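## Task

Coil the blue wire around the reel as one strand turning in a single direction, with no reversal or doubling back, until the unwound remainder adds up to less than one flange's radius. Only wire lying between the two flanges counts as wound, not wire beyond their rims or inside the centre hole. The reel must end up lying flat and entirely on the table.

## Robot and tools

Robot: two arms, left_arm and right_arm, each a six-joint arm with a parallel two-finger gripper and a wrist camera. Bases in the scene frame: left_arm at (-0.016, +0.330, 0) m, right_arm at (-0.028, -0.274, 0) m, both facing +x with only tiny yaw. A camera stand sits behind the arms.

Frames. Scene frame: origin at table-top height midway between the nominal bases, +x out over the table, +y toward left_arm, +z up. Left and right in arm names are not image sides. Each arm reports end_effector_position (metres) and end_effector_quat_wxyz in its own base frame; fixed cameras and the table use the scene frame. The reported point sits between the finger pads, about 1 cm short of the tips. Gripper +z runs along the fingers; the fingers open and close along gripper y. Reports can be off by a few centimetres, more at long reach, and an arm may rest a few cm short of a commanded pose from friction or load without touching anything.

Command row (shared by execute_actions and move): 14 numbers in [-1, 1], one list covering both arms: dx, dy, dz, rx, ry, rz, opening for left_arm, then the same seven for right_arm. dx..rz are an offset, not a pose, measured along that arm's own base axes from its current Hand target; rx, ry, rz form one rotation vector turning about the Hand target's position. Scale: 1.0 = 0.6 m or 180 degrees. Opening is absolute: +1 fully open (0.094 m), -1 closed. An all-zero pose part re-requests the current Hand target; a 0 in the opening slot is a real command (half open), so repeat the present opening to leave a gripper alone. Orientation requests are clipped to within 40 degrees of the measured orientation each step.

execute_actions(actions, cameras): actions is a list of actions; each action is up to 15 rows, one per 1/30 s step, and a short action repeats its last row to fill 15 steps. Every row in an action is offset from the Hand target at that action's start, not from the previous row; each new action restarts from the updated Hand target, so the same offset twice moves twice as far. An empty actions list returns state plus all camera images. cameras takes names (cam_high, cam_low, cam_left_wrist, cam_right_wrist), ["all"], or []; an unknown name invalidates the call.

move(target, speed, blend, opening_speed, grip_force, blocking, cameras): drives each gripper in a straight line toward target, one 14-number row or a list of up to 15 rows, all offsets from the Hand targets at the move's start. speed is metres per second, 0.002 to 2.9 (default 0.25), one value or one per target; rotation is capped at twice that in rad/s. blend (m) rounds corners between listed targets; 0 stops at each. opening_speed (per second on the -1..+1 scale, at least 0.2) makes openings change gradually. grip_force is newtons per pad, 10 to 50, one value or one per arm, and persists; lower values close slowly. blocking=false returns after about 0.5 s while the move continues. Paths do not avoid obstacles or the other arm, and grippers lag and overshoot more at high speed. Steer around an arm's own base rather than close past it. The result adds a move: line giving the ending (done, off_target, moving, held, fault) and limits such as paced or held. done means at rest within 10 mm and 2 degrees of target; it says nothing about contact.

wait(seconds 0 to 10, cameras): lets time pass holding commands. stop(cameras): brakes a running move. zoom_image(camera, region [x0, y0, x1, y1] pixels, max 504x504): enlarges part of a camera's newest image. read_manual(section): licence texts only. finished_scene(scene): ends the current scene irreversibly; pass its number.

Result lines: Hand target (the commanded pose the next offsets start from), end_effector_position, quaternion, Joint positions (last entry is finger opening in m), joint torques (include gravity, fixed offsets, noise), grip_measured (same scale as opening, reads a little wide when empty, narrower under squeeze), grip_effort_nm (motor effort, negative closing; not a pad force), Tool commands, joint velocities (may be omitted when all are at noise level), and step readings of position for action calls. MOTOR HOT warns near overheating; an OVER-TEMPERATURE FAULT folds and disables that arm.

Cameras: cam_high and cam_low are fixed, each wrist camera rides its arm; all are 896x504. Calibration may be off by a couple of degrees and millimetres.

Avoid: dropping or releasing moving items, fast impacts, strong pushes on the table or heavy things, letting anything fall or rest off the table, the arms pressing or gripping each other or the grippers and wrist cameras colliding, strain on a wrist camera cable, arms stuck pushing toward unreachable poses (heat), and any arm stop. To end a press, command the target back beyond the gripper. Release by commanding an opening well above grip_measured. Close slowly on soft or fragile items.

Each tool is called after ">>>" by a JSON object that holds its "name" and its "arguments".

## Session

Scene 1 succeeded. Now scene 2.

>>> {"name": "execute_actions", "arguments": {"actions": [], "cameras": ["all"]}}

>>> {"name": "zoom_image", "arguments": {"camera": "cam_high", "region": [280, 160, 680, 400]}}

Scene clock: 0.00 s.
left_arm: end_effector_position=(+0.3882, +0.0244, +0.1098) grip_measured=+1.000 grip_effort_nm=n/a end_effector_quat_wxyz=(+0.609, -0.036, +0.792, +0.028) | right_arm: end_effector_position=(+0.4026, +0.0114, +0.1183) grip_measured=+1.000 grip_effort_nm=n/a end_effector_quat_wxyz=(+0.600, -0.016, +0.800, +0.016)
Joint positions: left_arm=[0.034 1.51 0.301 0.948 -0.056 -0.014 0.094] | right_arm=[0.01 1.497 0.382 0.832 -0.035 -0.004 0.094]
Joint velocities: within noise
Joint torques (N m): no reading
Heat: left arm: 33 °C; right arm: 27 °C.
Hand target: left_arm +0.3900, +0.0245, +0.1147; +0.614, -0.036, +0.788, +0.028 | right_arm +0.4047, +0.0114, +0.1242; +0.606, -0.016, +0.795, +0.016
Tool commands: left_gripper/opening=+1.0 right_gripper/opening=+1.0
camera_calibration:
cam_left_wrist: T_world_to_cam=[[0.106495, -0.992281, 0.0635364, -0.0279835], [-0.891623, -0.123583, -0.435586, 0.405063], [0.440076, -0.0102629, -0.897902, 0.037635], [0, 0, 0, 1]] pos_world=[0.347581, 0.0226775, 0.21201]
cam_right_wrist: T_world_to_cam=[[0.0638503, -0.995855, 0.0647755, -0.0258729], [-0.898891, -0.0855854, -0.429733, 0.421247], [0.433496, -0.0307875, -0.90063, 0.0451223], [0, 0, 0, 1]] pos_world=[0.360747, 0.0116761, 0.223338]

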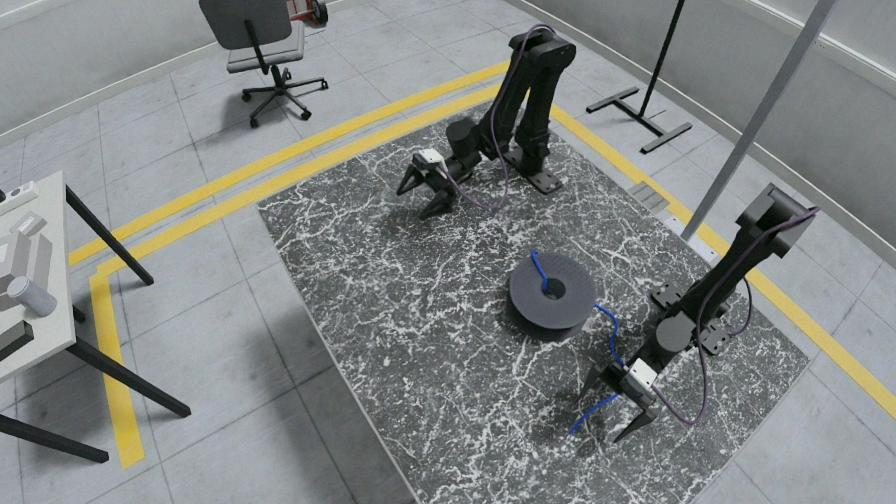

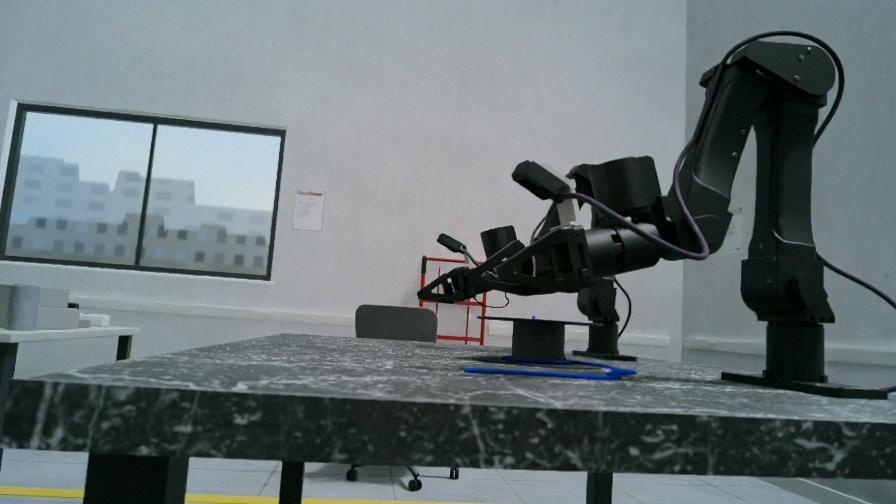

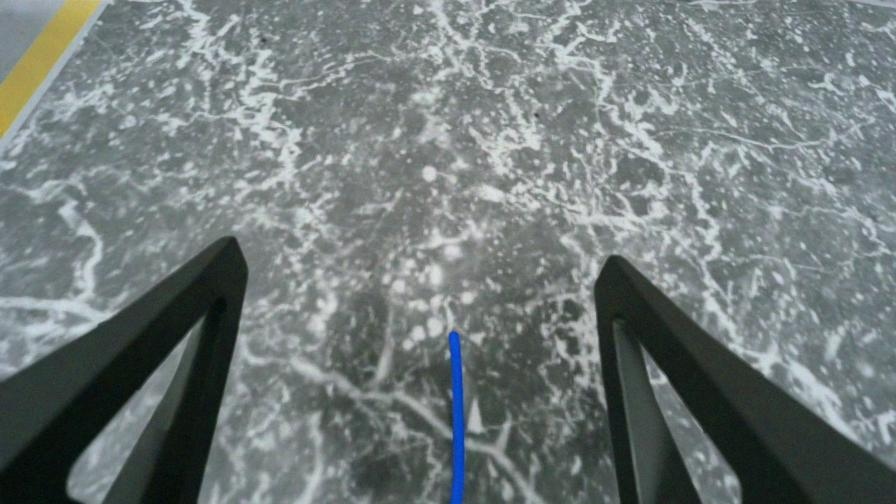

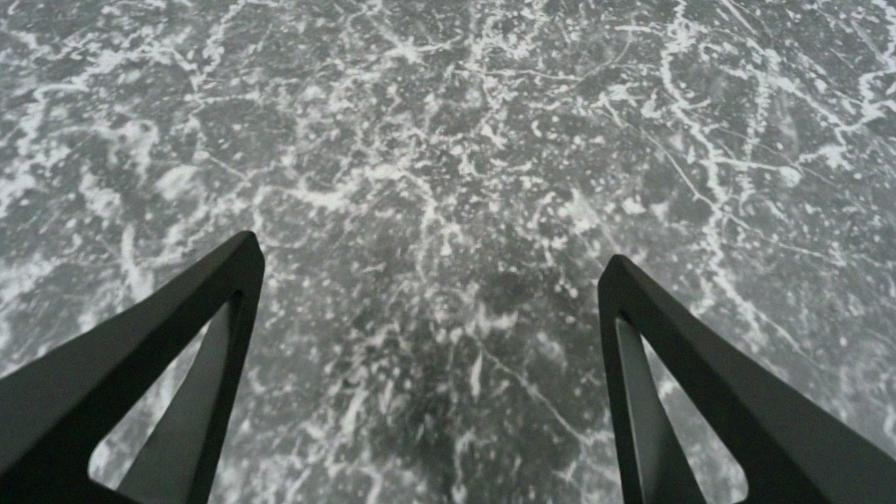

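Scaled by 1.260 from the camera's 896x504 image, which has a finer 1280x720 frame.

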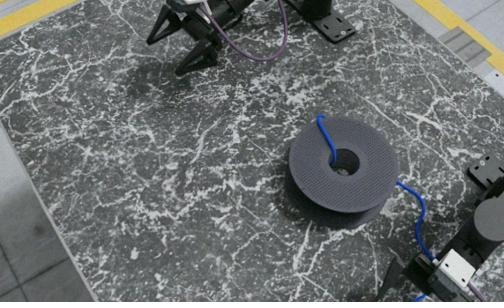

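>>> {"name": "zoom_image", "arguments": {"camera": "cam_high", "region": [490, 230, 690, 450]}}

>>> {"name": "zoom_image", "arguments": {"camera": "cam_low", "region": [450, 290, 670, 400]}}

Scaled by 2.291 from the camera's 896x504 image, which has a finer 1280x720 frame.

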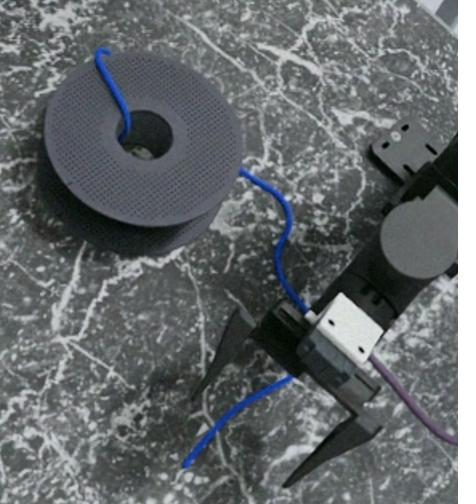

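Scaled by 2.291 from the camera's 896x504 image, which has a finer 1280x720 frame.

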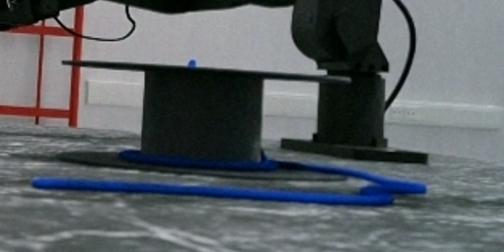

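>>> {"name": "move", "arguments": {"target": [[-0.1,0,0.2,0,0,0,1.0,-0.1,0.2,0.15,-0.011,0.4147,-0.011,-0.93],[-0.15,0.05,0.25,0,0,0,1.0,-0.2445,0.5543,0.15,-0.2,0.35,0.25,-0.93],[-0.15,0.05,0.25,0,0,0,1.0,-0.2445,0.5543,0.1263,-0.4268,0.2316,0.5451,-0.93]], "speed": 0.3, "blend": [0.05,0.03,0], "cameras": ["all"]}}

Scene clock: 129.10 s.
left_arm: end_effector_position=(+0.3010, +0.0542, +0.2432) grip_measured=+1.000 grip_effort_nm=0.03 end_effector_quat_wxyz=(+0.597, -0.043, +0.801, +0.024) | right_arm: end_effector_position=(+0.2566, +0.3422, +0.2029) grip_measured=-0.928 grip_effort_nm=-0.13 end_effector_quat_wxyz=(-0.093, +0.860, -0.502, +0.013)
Joint positions: left_arm=[0.279 0.69 0.564 -0.168 0.177 0.041 0.094] | right_arm=[0.927 2.084 2.253 -1.552 0.004 -1.159 0.003]
Joint torques (N m): left_arm=[0.62 -1.35 11.43 2.33 0.07 0.1] | right_arm=[-0.28 -9.66 7.53 0.51 -0.06 -0.1]
Heat: left arm: 44 °C; right arm: 31 °C.
Hand target: left_arm +0.3000, +0.0545, +0.2647; +0.614, -0.036, +0.788, +0.029 | right_arm +0.2579, +0.3440, +0.2000; +0.000, +0.866, -0.500, +0.000
Off the commanded pose: left_arm 0.021 m, 3 deg | right_arm 0.004 m, 11 deg.
joint sent to its limit (right arm) — joint 4 (wrist pitch), lower limit. The joint targets are off in orientation, not in position.
move: off_target (left_arm, right_arm)
camera_calibration:
cam_left_wrist: T_world_to_cam=[[0.11415, -0.990586, 0.0755562, -0.00291071], [-0.90314, -0.135156, -0.407519, 0.386287], [0.413894, -0.0217195, -0.910066, 0.207592], [0, 0, 0, 1]] pos_world=[0.263282, 0.0538346, 0.346561]
cam_right_wrist: T_world_to_cam=[[0.822023, 0.540547, 0.179131, -0.436033], [0.284198, -0.662011, 0.693522, 0.0204163], [0.493468, -0.519183, -0.69781, 0.305417], [0, 0, 0, 1]] pos_world=[0.201914, 0.407779, 0.277071]

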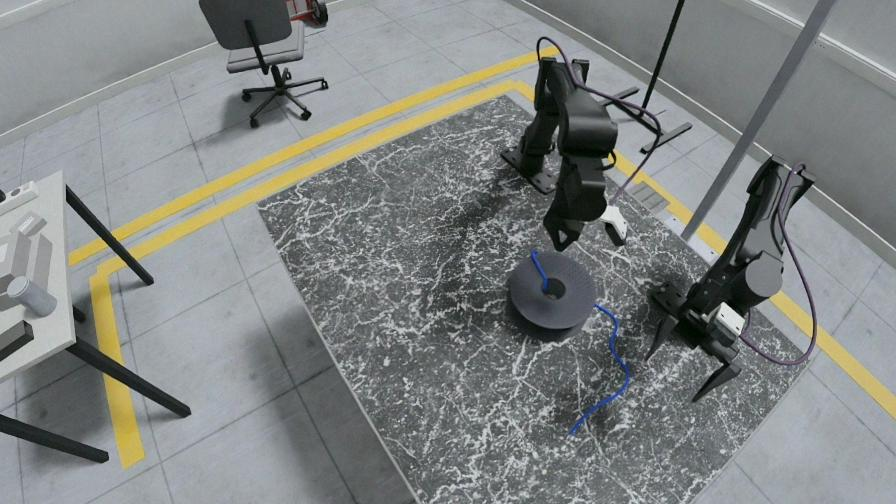

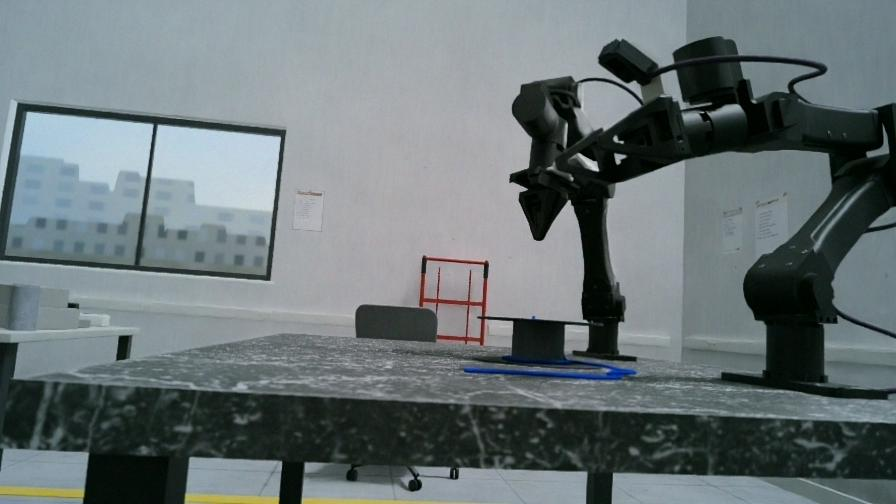

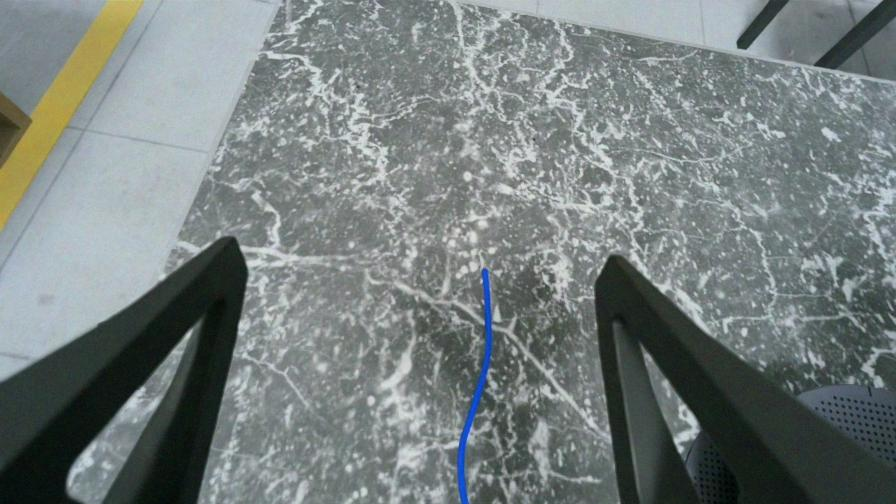

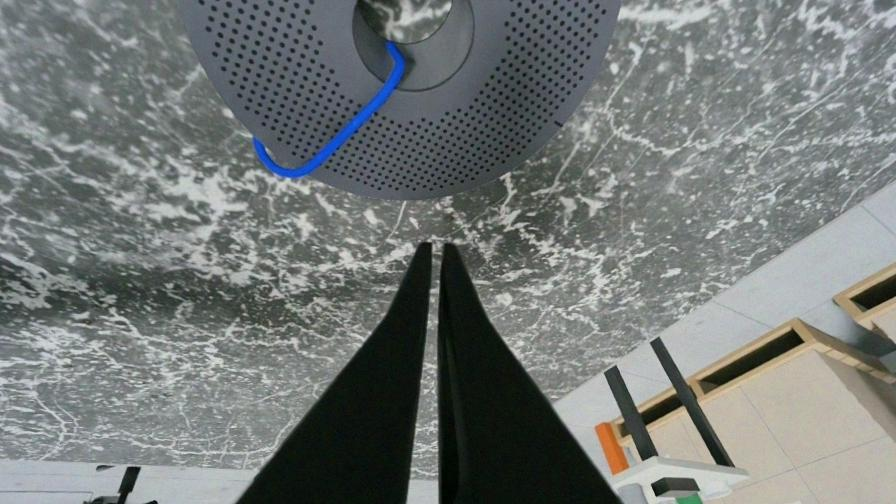

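>>> {"name": "zoom_image", "arguments": {"camera": "cam_low", "region": [460, 305, 660, 385]}}

>>> {"name": "zoom_image", "arguments": {"camera": "cam_high", "region": [490, 230, 650, 350]}}

>>> {"name": "zoom_image", "arguments": {"camera": "cam_right_wrist", "region": [180, 0, 640, 210]}}

Scaled by 2.520 from the camera's 896x504 image, which has a finer 1280x720 frame.

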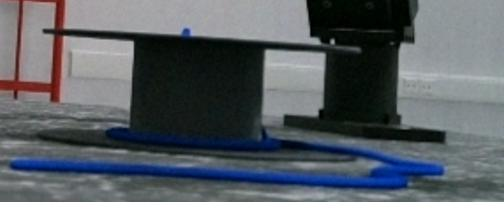

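Scaled by 3.150 from the camera's 896x504 image, which has a finer 1280x720 frame.

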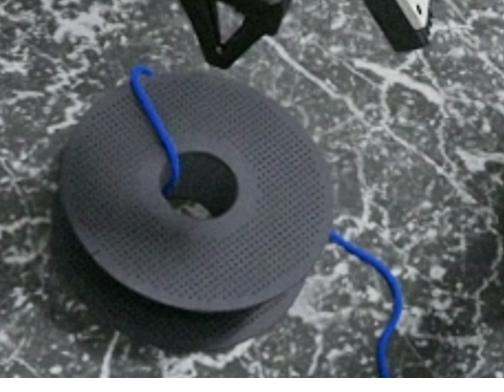

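Scaled by 1.096 from the camera's 896x504 image, which has a finer 1280x720 frame.

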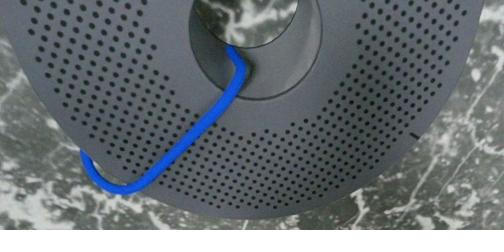

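>>> {"name": "move", "arguments": {"target": [0,0,0,0,0,0,1.0,0.003,0.03,-0.09,0,0,-0.639,-0.93], "speed": 0.3, "cameras": ["cam_right_wrist"]}}

Scene clock: 237.07 s.
left_arm: end_effector_position=(+0.3010, +0.0542, +0.2432) grip_measured=+1.000 grip_effort_nm=0.02 end_effector_quat_wxyz=(+0.597, -0.043, +0.801, +0.024) | right_arm: end_effector_position=(+0.2554, +0.3599, +0.1466) grip_measured=-0.928 grip_effort_nm=-0.13 end_effector_quat_wxyz=(+0.020, -0.052, +0.998, +0.024)
Joint positions: left_arm=[0.279 0.69 0.564 -0.168 0.177 0.041 0.094] | right_arm=[0.952 2.239 2.284 -1.552 0.001 0.848 0.003]
Joint torques (N m): left_arm=[0.58 -1.37 11.36 2.32 0.07 0.11] | right_arm=[-0.55 -10.93 8.42 0.23 0.03 0.1]
Heat: left arm: 45 °C; right arm: 30 °C.
Hand target: left_arm +0.3000, +0.0545, +0.2647; +0.614, -0.036, +0.788, +0.029 | right_arm +0.2598, +0.3620, +0.1460; +0.000, -0.044, +0.999, +0.000
Off the commanded pose: left_arm 0.021 m, 3 deg | right_arm 0.005 m, 4 deg.
joint sent to its limit (right arm) — joint 4 (wrist pitch), lower limit. The joint targets are off in orientation, not in position.
move: off_target (left_arm, right_arm)
camera_calibration:
cam_right_wrist: T_world_to_cam=[[0.176738, -0.983356, -0.0421351, 0.31114], [-0.682947, -0.153347, 0.714191, 0.132425], [-0.708765, -0.0974483, -0.698682, 0.431232], [0, 0, 0, 1]] pos_world=[0.341091, 0.368291, 0.219827]
Images, in order (width x height): cam_right_wrist 896x504.

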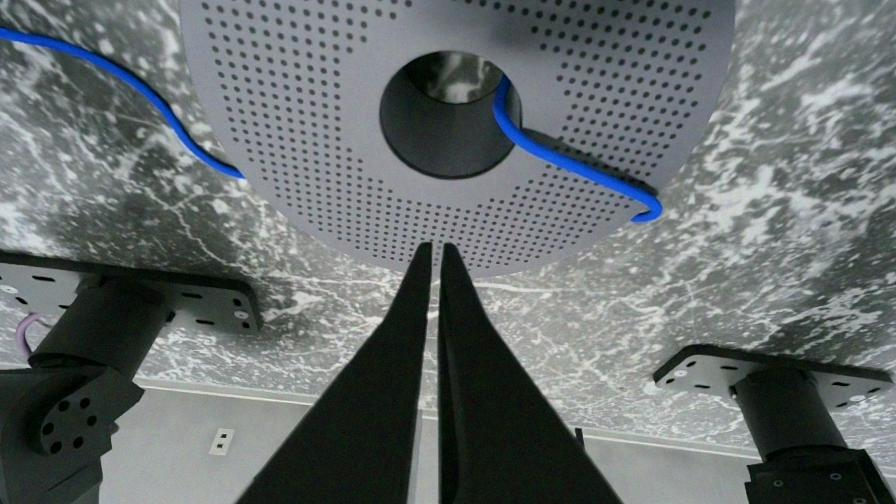

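>>> {"name": "move", "arguments": {"target": [[0,0,0,0,0,0,1.0,-0.004,-0.0075,-0.11,0,0,0,-0.93],[0,0,0,0,0,0,1.0,-0.004,-0.0075,-0.1767,0,0,0,-0.93]], "speed": [0.15,0.08], "grip_force": [50,30], "cameras": ["cam_right_wrist","cam_high"]}}

Scene clock: 264.50 s.
left_arm: end_effector_position=(+0.3010, +0.0542, +0.2432) grip_measured=+1.000 grip_effort_nm=0.03 end_effector_quat_wxyz=(+0.597, -0.043, +0.801, +0.024) | right_arm: end_effector_position=(+0.2551, +0.3596, +0.0523) grip_measured=-0.928 grip_effort_nm=-0.14 end_effector_quat_wxyz=(+0.005, -0.051, +0.999, +0.006)
Joint positions: left_arm=[0.279 0.69 0.564 -0.168 0.177 0.041 0.094] | right_arm=[0.952 2.249 1.923 -1.229 0.001 0.849 0.003]
Joint torques (N m): left_arm=[0.62 -1.33 11.36 2.32 0.07 0.11] | right_arm=[-0.69 -11.3 5.18 0.47 0 0.12]
Heat: left arm: 46 °C; right arm: 31 °C.
Hand target: left_arm +0.3000, +0.0545, +0.2647; +0.614, -0.036, +0.788, +0.029 | right_arm +0.2574, +0.3575, +0.0400; +0.000, -0.044, +0.999, +0.000
Off the commanded pose: left_arm 0.021 m, 3 deg | right_arm 0.013 m, 1 deg.
grip_force (N): 50, 30
move: off_target (left_arm, right_arm)
camera_calibration:
cam_right_wrist: T_world_to_cam=[[0.175276, -0.98447, -0.00989639, 0.305929], [-0.663198, -0.125494, 0.737848, 0.183123], [-0.727631, -0.122764, -0.674894, 0.377801], [0, 0, 0, 1]] pos_world=[0.342725, 0.370539, 0.122886]
Images, in order (width x height): cam_high 896x504, cam_right_wrist 896x504.

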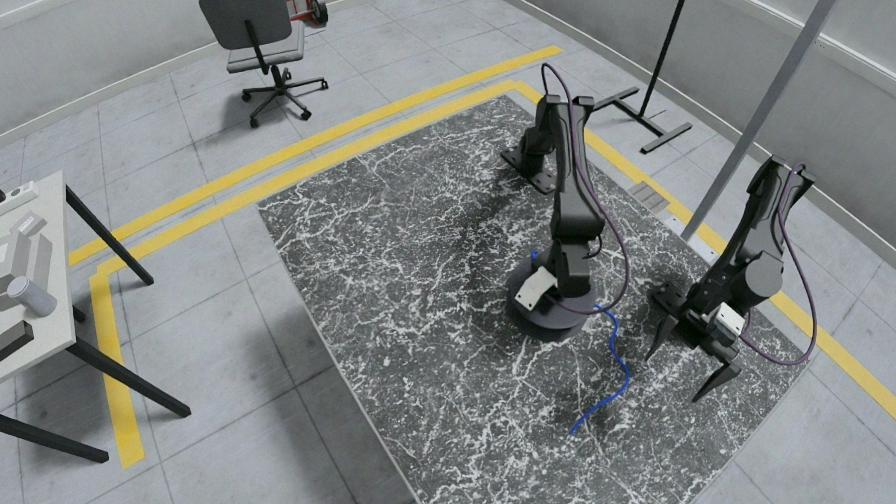

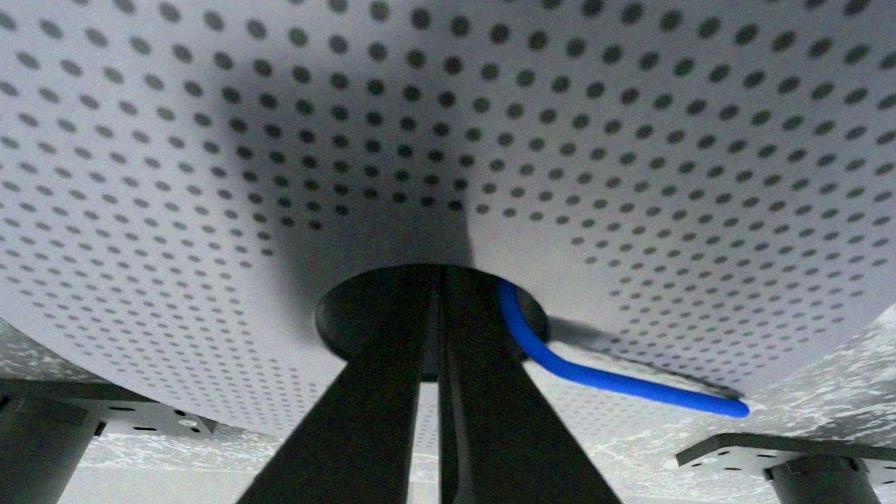

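>>> {"name": "move", "arguments": {"target": [0,0,0,0,0,0,1.0,0,0,0,0,0,0,-0.12], "speed": 0.1, "cameras": ["cam_right_wrist"]}}

Scene clock: 267.13 s.
left_arm: end_effector_position=(+0.3010, +0.0542, +0.2432) grip_measured=+1.000 grip_effort_nm=0.02 end_effector_quat_wxyz=(+0.597, -0.043, +0.801, +0.024) | right_arm: end_effector_position=(+0.2557, +0.3631, +0.0605) grip_measured=-0.160 grip_effort_nm=1.25 end_effector_quat_wxyz=(+0.008, -0.051, +0.998, +0.020)
Joint positions: left_arm=[0.279 0.69 0.564 -0.168 0.177 0.041 0.094] | right_arm=[0.95 2.232 1.928 -1.225 -0.012 0.849 0.039]
Joint torques (N m): left_arm=[0.61 -1.36 11.4 2.33 0.07 0.11] | right_arm=[-0.58 -9.83 4.78 0.49 0.12 0.1]
Heat: left arm: 46 °C; right arm: 31 °C.
Hand target: left_arm +0.3000, +0.0545, +0.2647; +0.614, -0.036, +0.788, +0.029 | right_arm +0.2573, +0.3576, +0.0400; +0.000, -0.044, +0.999, +0.000
Off the commanded pose: left_arm 0.021 m, 3 deg | right_arm 0.021 m, 3 deg.
grip_force (N): 50, 30
move: off_target (left_arm, right_arm)
camera_calibration:
cam_right_wrist: T_world_to_cam=[[0.173846, -0.984117, -0.0359471, 0.31118], [-0.666681, -0.144479, 0.731206, 0.186229], [-0.724786, -0.103152, -0.681208, 0.376745], [0, 0, 0, 1]] pos_world=[0.343118, 0.372006, 0.131656]
Images, in order (width x height): cam_right_wrist 896x504.

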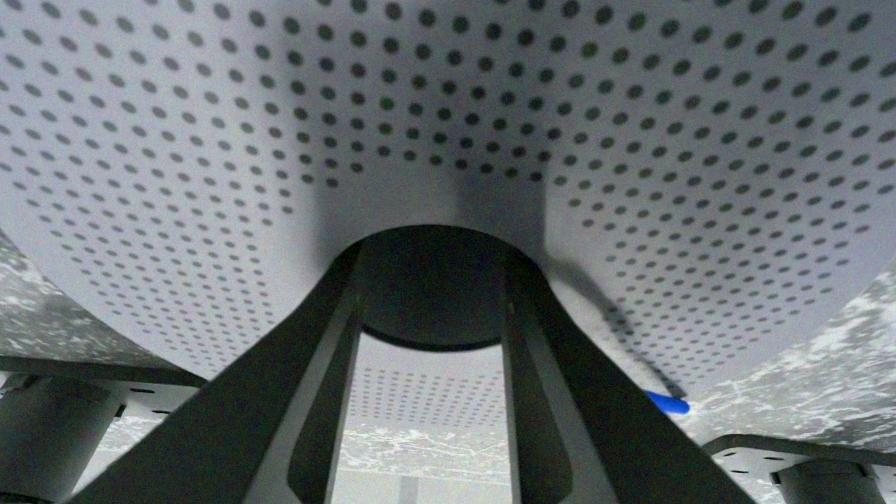

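>>> {"name": "move", "arguments": {"target": [0,0,0,0,0,0,1.0,0.2,-0.225,0,0,0,0.5,-0.08], "speed": 0.2, "cameras": ["cam_high","cam_low","cam_left_wrist"]}}

>>> {"name": "zoom_image", "arguments": {"camera": "cam_high", "region": [400, 210, 660, 450]}}

>>> {"name": "zoom_image", "arguments": {"camera": "cam_low", "region": [370, 290, 670, 390]}}

Scene clock: 278.43 s.
left_arm: end_effector_position=(+0.3010, +0.0542, +0.2432) grip_measured=+1.000 grip_effort_nm=0.03 end_effector_quat_wxyz=(+0.597, -0.043, +0.801, +0.024) | right_arm: end_effector_position=(+0.3629, +0.2365, +0.0625) grip_measured=-0.128 grip_effort_nm=1.25 end_effector_quat_wxyz=(-0.018, +0.733, -0.679, -0.031)
Joint positions: left_arm=[0.279 0.69 0.564 -0.168 0.177 0.041 0.094] | right_arm=[0.547 2.208 1.896 -1.241 -0.069 -1.101 0.041]
Joint torques (N m): left_arm=[0.58 -1.36 11.37 2.34 0.07 0.11] | right_arm=[-1.5 -8.43 5.55 0.66 0.69 -0.33]
Heat: left arm: 46 °C; right arm: 30 °C.
Hand target: left_arm +0.3000, +0.0545, +0.2647; +0.614, -0.036, +0.788, +0.029 | right_arm +0.3773, +0.2225, +0.0399; +0.000, +0.738, -0.675, +0.000
Off the commanded pose: left_arm 0.021 m, 3 deg | right_arm 0.030 m, 4 deg.
grip_force (N): 50, 30
move: off_target (left_arm, right_arm)
camera_calibration:
cam_left_wrist: T_world_to_cam=[[0.11415, -0.990586, 0.0755562, -0.00291071], [-0.90314, -0.135156, -0.407519, 0.386287], [0.413894, -0.0217195, -0.910066, 0.207592], [0, 0, 0, 1]] pos_world=[0.263282, 0.0538346, 0.346561]
Images, in order (width x height): cam_high 896x504, cam_low 896x504, cam_left_wrist 896x504.

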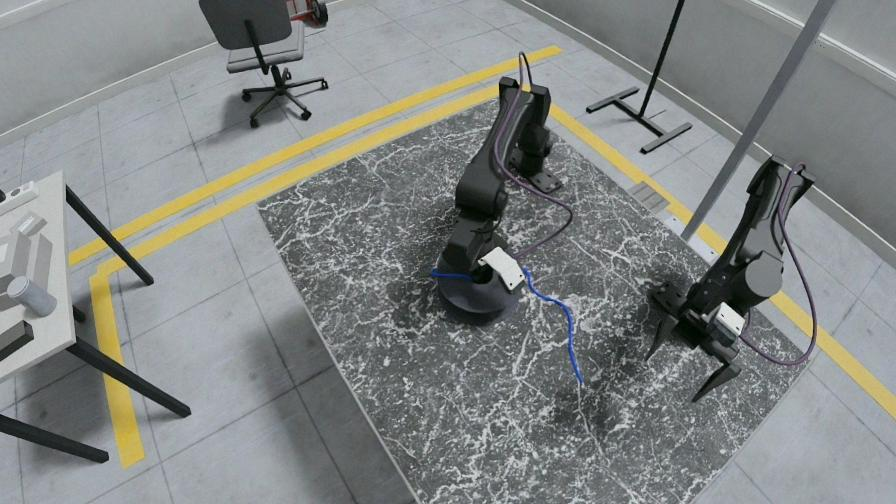

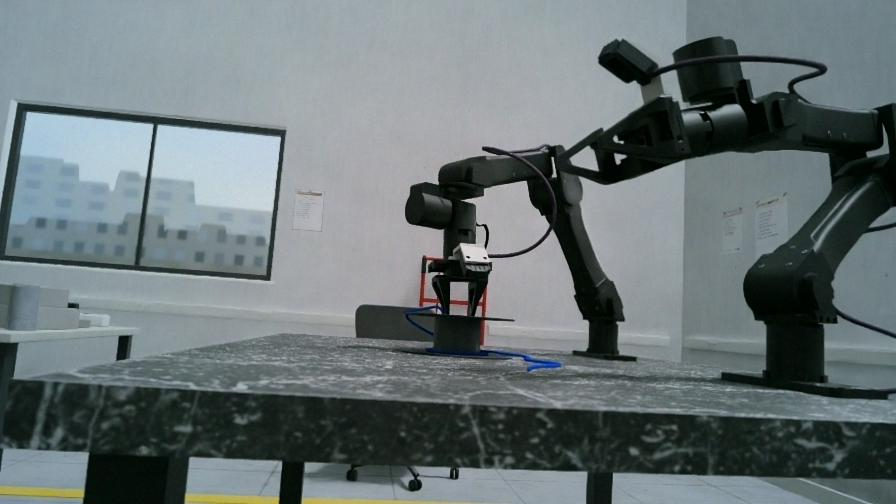

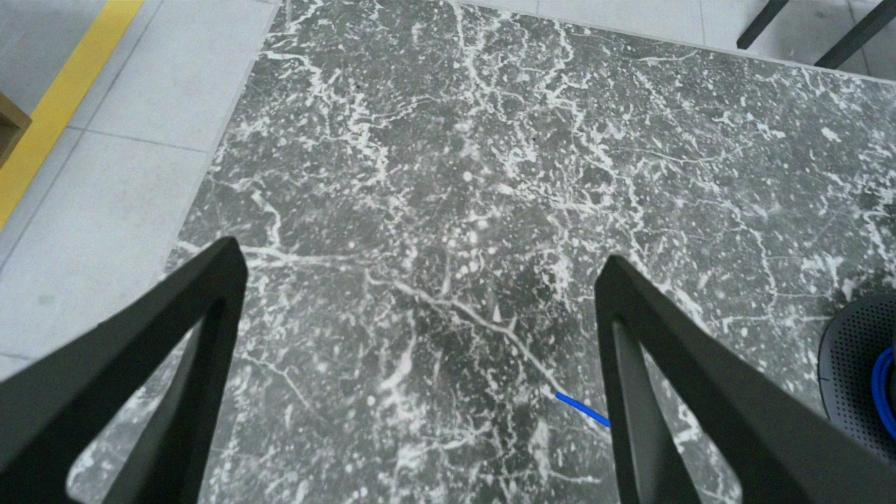

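Scaled by 1.938 from the camera's 896x504 image, which has a finer 1280x720 frame.

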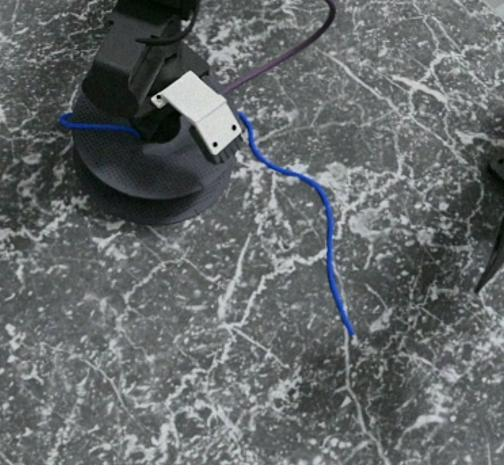

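Scaled by 1.680 from the camera's 896x504 image, which has a finer 1280x720 frame.

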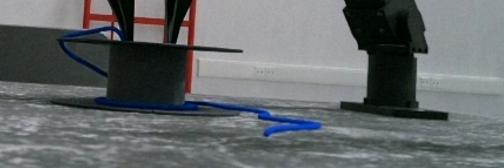

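>>> {"name": "move", "arguments": {"target": [0,0,0,0,0,0,1.0,0,0,0,0,0,0.28,-0.06], "speed": 0.22, "cameras": ["cam_high","cam_low"]}}

>>> {"name": "zoom_image", "arguments": {"camera": "cam_high", "region": [400, 210, 660, 450]}}

>>> {"name": "zoom_image", "arguments": {"camera": "cam_low", "region": [370, 290, 670, 390]}}

Scene clock: 287.07 s.
left_arm: end_effector_position=(+0.3010, +0.0542, +0.2432) grip_measured=+1.000 grip_effort_nm=0.02 end_effector_quat_wxyz=(+0.597, -0.043, +0.801, +0.024) | right_arm: end_effector_position=(+0.3741, +0.2267, +0.0668) grip_measured=-0.083 grip_effort_nm=1.21 end_effector_quat_wxyz=(-0.018, +0.949, -0.315, +0.006)
Joint positions: left_arm=[0.279 0.69 0.564 -0.168 0.177 0.041 0.094] | right_arm=[0.537 2.208 1.914 -1.242 -0.014 -1.965 0.043]
Joint torques (N m): left_arm=[0.59 -1.36 11.37 2.32 0.08 0.11] | right_arm=[-0.58 -8.53 4.36 0.75 0.15 -0.44]
Heat: left arm: 46 °C; right arm: 30 °C.
Hand target: left_arm +0.3000, +0.0545, +0.2647; +0.614, -0.036, +0.788, +0.029 | right_arm +0.3773, +0.2225, +0.0400; +0.000, +0.955, -0.297, +0.000
Off the commanded pose: left_arm 0.021 m, 3 deg | right_arm 0.027 m, 3 deg.
grip_force (N): 50, 30
move: off_target (left_arm, right_arm)
Images, in order (width x height): cam_high 896x504, cam_low 896x504.

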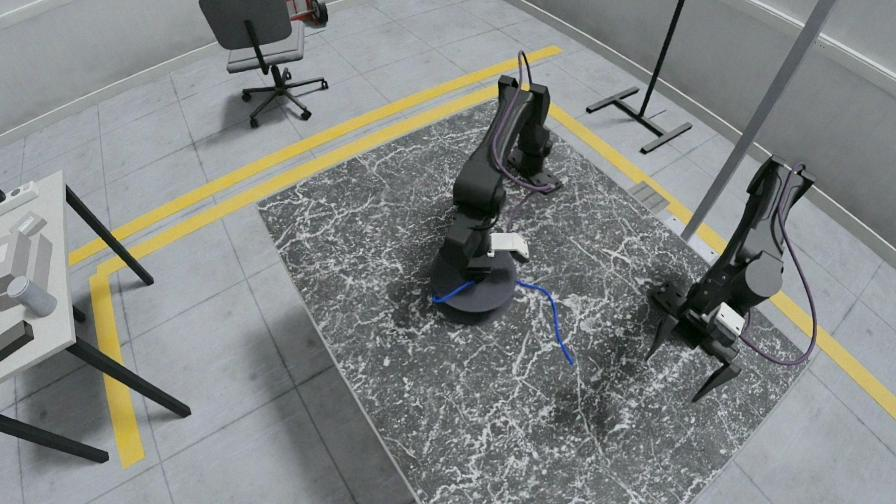

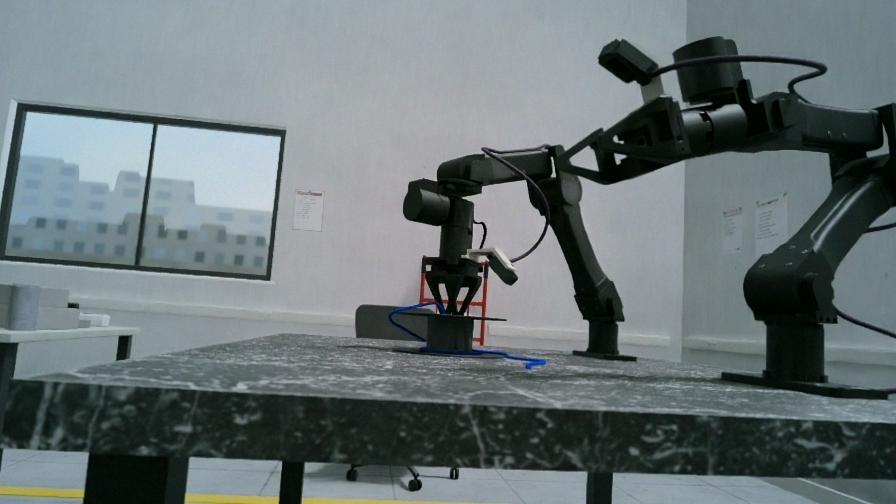

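Scaled by 1.938 from the camera's 896x504 image, which has a finer 1280x720 frame.

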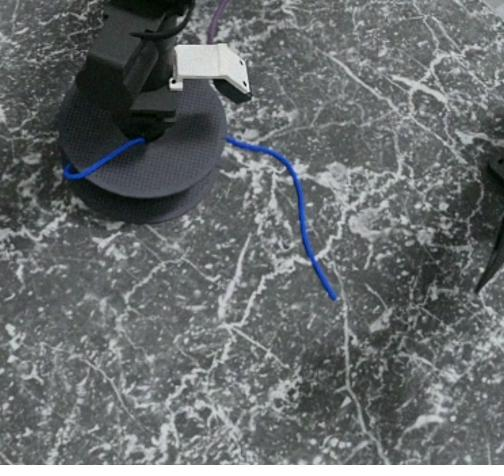

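Scaled by 1.680 from the camera's 896x504 image, which has a finer 1280x720 frame.

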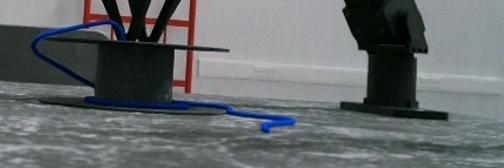

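>>> {"name": "move", "arguments": {"target": [[-0.1883,-0.4377,-0.1278,-0.0211,-0.0781,-0.2354,1.0,0,0,0,0,0,0,-0.06]], "speed": 0.25, "cameras": ["cam_left_wrist"]}}

>>> {"name": "move", "arguments": {"target": [[0,0,0,0,0,0,1.0,0,0,0,0,0,0,-0.93],[0,0,0,0,0,0,1.0,0,0,0.07,0,0,0,-0.93],[0,0,0,0,0,0,1.0,0,0,0.07,0,0,-0.6,-0.93],[0,0,0,0,0,0,1.0,0,0,0.07,0,0,-0.98,-0.93]], "speed": [0.1,0.12,0.6,0.6], "cameras": ["cam_left_wrist","cam_right_wrist","cam_high"]}}

>>> {"name": "zoom_image", "arguments": {"camera": "cam_high", "region": [400, 210, 600, 390]}}

Scene clock: 311.17 s.
left_arm: end_effector_position=(+0.1880, -0.2100, +0.1947) grip_measured=+1.000 grip_effort_nm=0.02 end_effector_quat_wxyz=(+0.671, +0.225, +0.668, -0.231) | right_arm: end_effector_position=(+0.3741, +0.2267, +0.0668) grip_measured=-0.083 grip_effort_nm=1.21 end_effector_quat_wxyz=(-0.018, +0.949, -0.314, +0.006)
Joint positions: left_arm=[-1.155 0.552 0.055 0.505 -0.498 -0.004 0.094] | right_arm=[0.537 2.208 1.914 -1.242 -0.014 -1.965 0.043]
Joint torques (N m): left_arm=[-0.81 0.44 5.85 2.54 -0.23 0.11] | right_arm=[-0.73 -8.54 4.52 0.7 0.14 -0.47]
Heat: left arm: 46 °C; right arm: 30 °C.
Hand target: left_arm +0.1870, -0.2081, +0.1879; +0.671, +0.227, +0.669, -0.225 | right_arm +0.3773, +0.2225, +0.0400; +0.000, +0.955, -0.297, +0.000
Off the commanded pose: left_arm 0.007 m, 1 deg | right_arm 0.027 m, 3 deg.
grip_force (N): 50, 30
move: off_target (right_arm)
camera_calibration:
cam_left_wrist: T_world_to_cam=[[-0.61119, -0.788054, 0.073604, -0.0688075], [-0.624276, 0.422816, -0.656891, 0.342116], [0.486544, -0.447434, -0.750385, 0.0703029], [0, 0, 0, 1]] pos_world=[0.137315, -0.16742, 0.282551]
Images, in order (width x height): cam_left_wrist 896x504.

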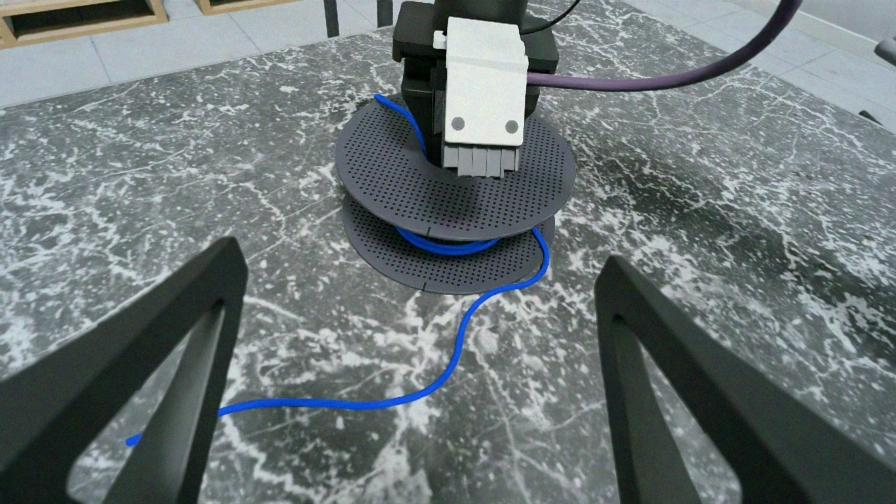

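Scene clock: 318.93 s.
left_arm: end_effector_position=(+0.1880, -0.2100, +0.1950) grip_measured=+1.000 grip_effort_nm=0.02 end_effector_quat_wxyz=(+0.671, +0.225, +0.667, -0.232) | right_arm: end_effector_position=(+0.3741, +0.2233, +0.0814) grip_measured=-0.928 grip_effort_nm=-0.14 end_effector_quat_wxyz=(+0.000, +0.260, +0.966, +0.003)
Joint positions: left_arm=[-1.155 0.552 0.055 0.506 -0.498 -0.003 0.094] | right_arm=[0.534 2.234 2.015 -1.347 -0.003 1.061 0.003]
Joint torques (N m): left_arm=[-0.8 0.54 5.86 2.49 -0.21 0.11] | right_arm=[-0.53 -11.85 8.12 0.07 0.08 0.14]
Heat: left arm: 47 °C; right arm: 30 °C.
Hand target: left_arm +0.1870, -0.2082, +0.1880; +0.671, +0.227, +0.669, -0.225 | right_arm +0.3773, +0.2226, +0.0821; +0.001, +0.267, +0.964, +0.000
Off the commanded pose: left_arm 0.007 m, 1 deg | right_arm 0.003 m, 1 deg.
grip_force (N): 50, 30
move: done
camera_calibration:
cam_left_wrist: T_world_to_cam=[[-0.611203, -0.788029, 0.0737682, -0.0688455], [-0.623852, 0.422306, -0.657621, 0.342209], [0.487072, -0.447961, -0.749728, 0.0701999], [0, 0, 0, 1]] pos_world=[0.137217, -0.167322, 0.282753]
cam_right_wrist: T_world_to_cam=[[-0.437931, -0.898999, -0.00411386, 0.361136], [-0.599762, 0.288748, 0.746265, 0.106727], [-0.669704, 0.329279, -0.665637, 0.343976], [0, 0, 0, 1]] pos_world=[0.452526, 0.180579, 0.150802]
Images, in order (width x height): cam_high 896x504, cam_left_wrist 896x504, cam_right_wrist 896x504.

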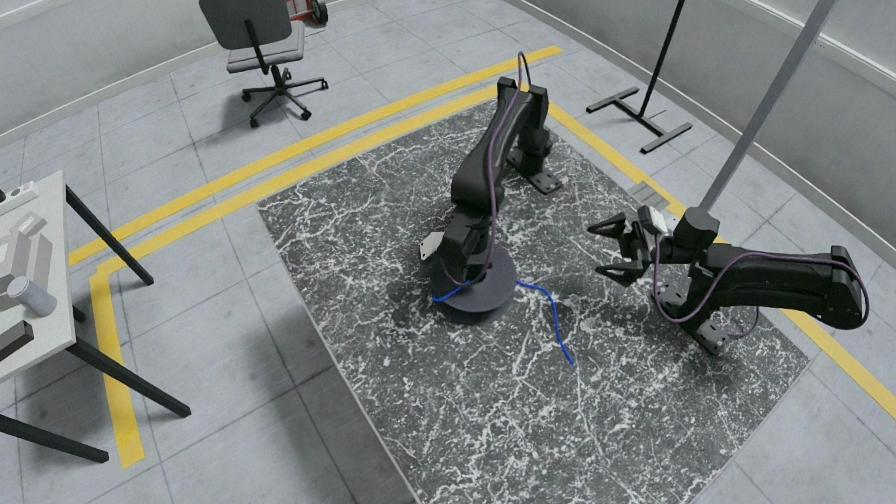

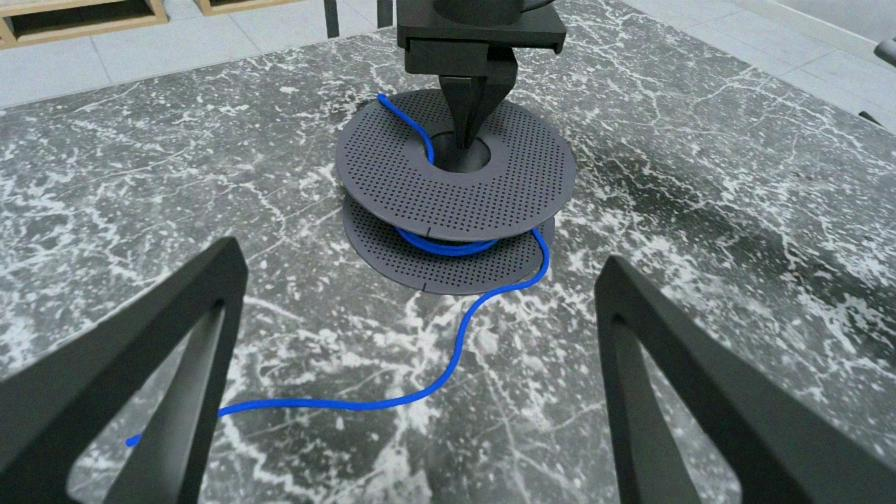

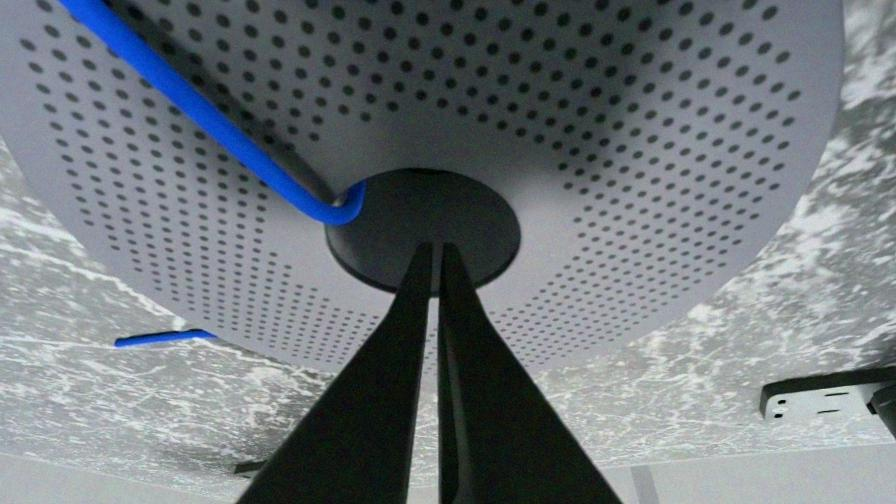

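Scaled by 2.520 from the camera's 896x504 image, which has a finer 1280x720 frame.

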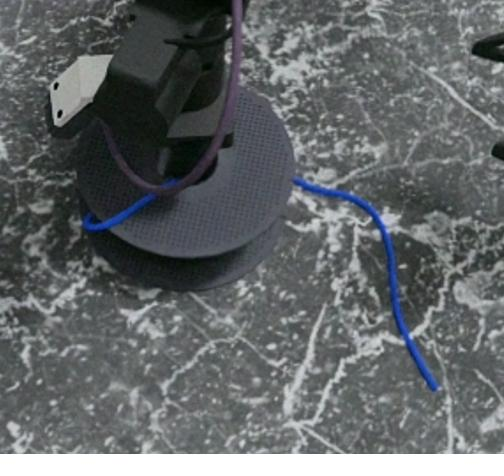

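>>> {"name": "move", "arguments": {"target": [[0,0,0,0,0,0,1.0,-0.002,0.002,0,0,0,-0.1,-0.93],[0,0,0,0,0,0,1.0,-0.002,0.002,-0.07,0,0,-0.1,-0.93],[0,0,0,0,0,0,1.0,-0.002,0.002,-0.07,0,0,-0.1,-0.06]], "speed": [0.3,0.1,0.1]}}

>>> {"name": "move", "arguments": {"target": [0,0,0,0,0,0,1.0,0,0,0,0,0,0.35,-0.05], "speed": 0.22, "cameras": ["cam_left_wrist","cam_high"]}}

>>> {"name": "zoom_image", "arguments": {"camera": "cam_left_wrist", "region": [310, 60, 640, 340]}}

Scene clock: 342.43 s.
left_arm: end_effector_position=(+0.1880, -0.2100, +0.1950) grip_measured=+1.000 grip_effort_nm=0.02 end_effector_quat_wxyz=(+0.671, +0.225, +0.667, -0.232) | right_arm: end_effector_position=(+0.3766, +0.2258, +0.0608) grip_measured=-0.154 grip_effort_nm=1.25 end_effector_quat_wxyz=(+0.007, +0.411, +0.911, +0.016)
Joint positions: left_arm=[-1.155 0.552 0.055 0.506 -0.498 -0.003 0.094] | right_arm=[0.535 2.219 1.908 -1.227 -0.007 1.383 0.04]
Joint torques (N m): left_arm=[-0.8 0.49 5.83 2.48 -0.21 0.11] | right_arm=[0.06 -9.81 4.63 0.56 0.13 0.08]
Heat: left arm: 47 °C; right arm: 31 °C.
Hand target: left_arm +0.1870, -0.2082, +0.1880; +0.671, +0.227, +0.669, -0.225 | right_arm +0.3761, +0.2238, +0.0400; +0.000, +0.414, +0.910, +0.000
Off the commanded pose: left_arm 0.007 m, 1 deg | right_arm 0.021 m, 2 deg.
grip_force (N): 50, 30
move: off_target (right_arm); target 3's new opening was sent with right_arm's hand 0.012 m and 1 deg from that target

Scene clock: 346.10 s.
left_arm: end_effector_position=(+0.1880, -0.2100, +0.1950) grip_measured=+1.000 grip_effort_nm=0.02 end_effector_quat_wxyz=(+0.671, +0.225, +0.667, -0.232) | right_arm: end_effector_position=(+0.3771, +0.2263, +0.0635) grip_measured=-0.118 grip_effort_nm=1.25 end_effector_quat_wxyz=(+0.017, -0.109, +0.994, +0.012)
Joint positions: left_arm=[-1.155 0.552 0.055 0.506 -0.498 -0.003 0.094] | right_arm=[0.535 2.213 1.909 -1.226 -0.008 0.317 0.041]
Joint torques (N m): left_arm=[-0.83 0.51 5.83 2.48 -0.2 0.11] | right_arm=[-0.18 -9.17 4.44 0.62 0.06 -0.29]
Heat: left arm: 47 °C; right arm: 31 °C.
Hand target: left_arm +0.1870, -0.2082, +0.1880; +0.671, +0.227, +0.669, -0.225 | right_arm +0.3761, +0.2237, +0.0400; +0.001, -0.122, +0.992, +0.000
Off the commanded pose: left_arm 0.007 m, 1 deg | right_arm 0.024 m, 3 deg.
grip_force (N): 50, 30
move: off_target (right_arm)
camera_calibration:
cam_left_wrist: T_world_to_cam=[[-0.611203, -0.788029, 0.0737682, -0.0688455], [-0.623852, 0.422306, -0.657621, 0.342209], [0.487072, -0.447961, -0.749728, 0.0701999], [0, 0, 0, 1]] pos_world=[0.137217, -0.167322, 0.282753]
Images, in order (width x height): cam_high 896x504, cam_left_wrist 896x504.

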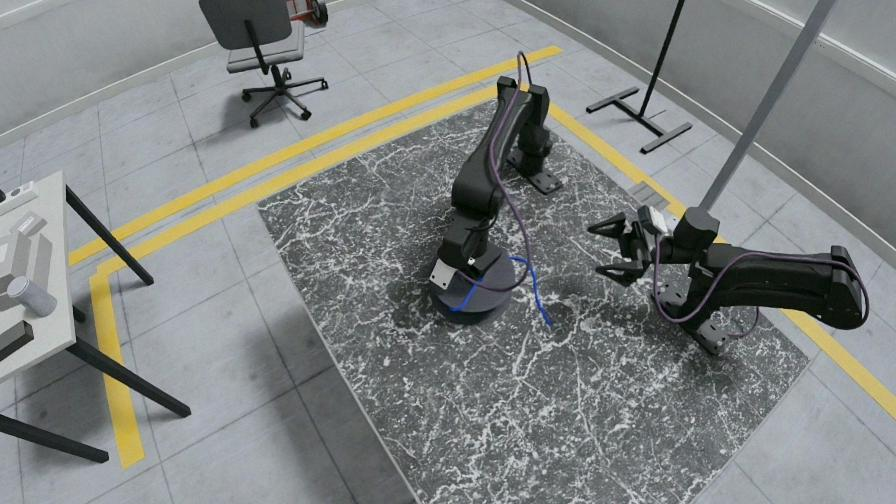

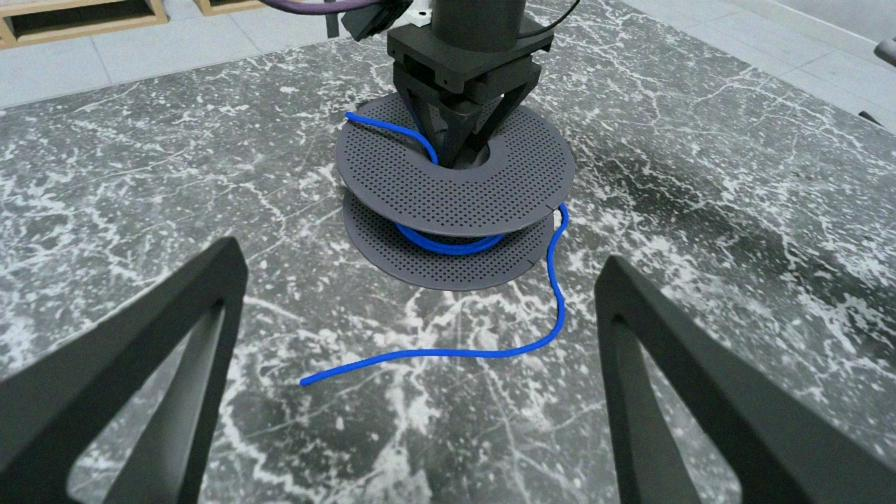

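Scaled by 1.527 from the camera's 896x504 image, which has a finer 1280x720 frame.

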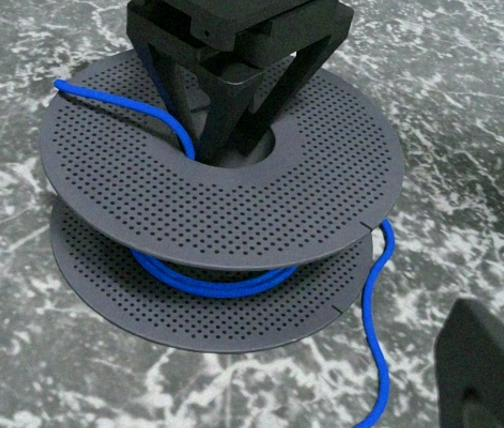

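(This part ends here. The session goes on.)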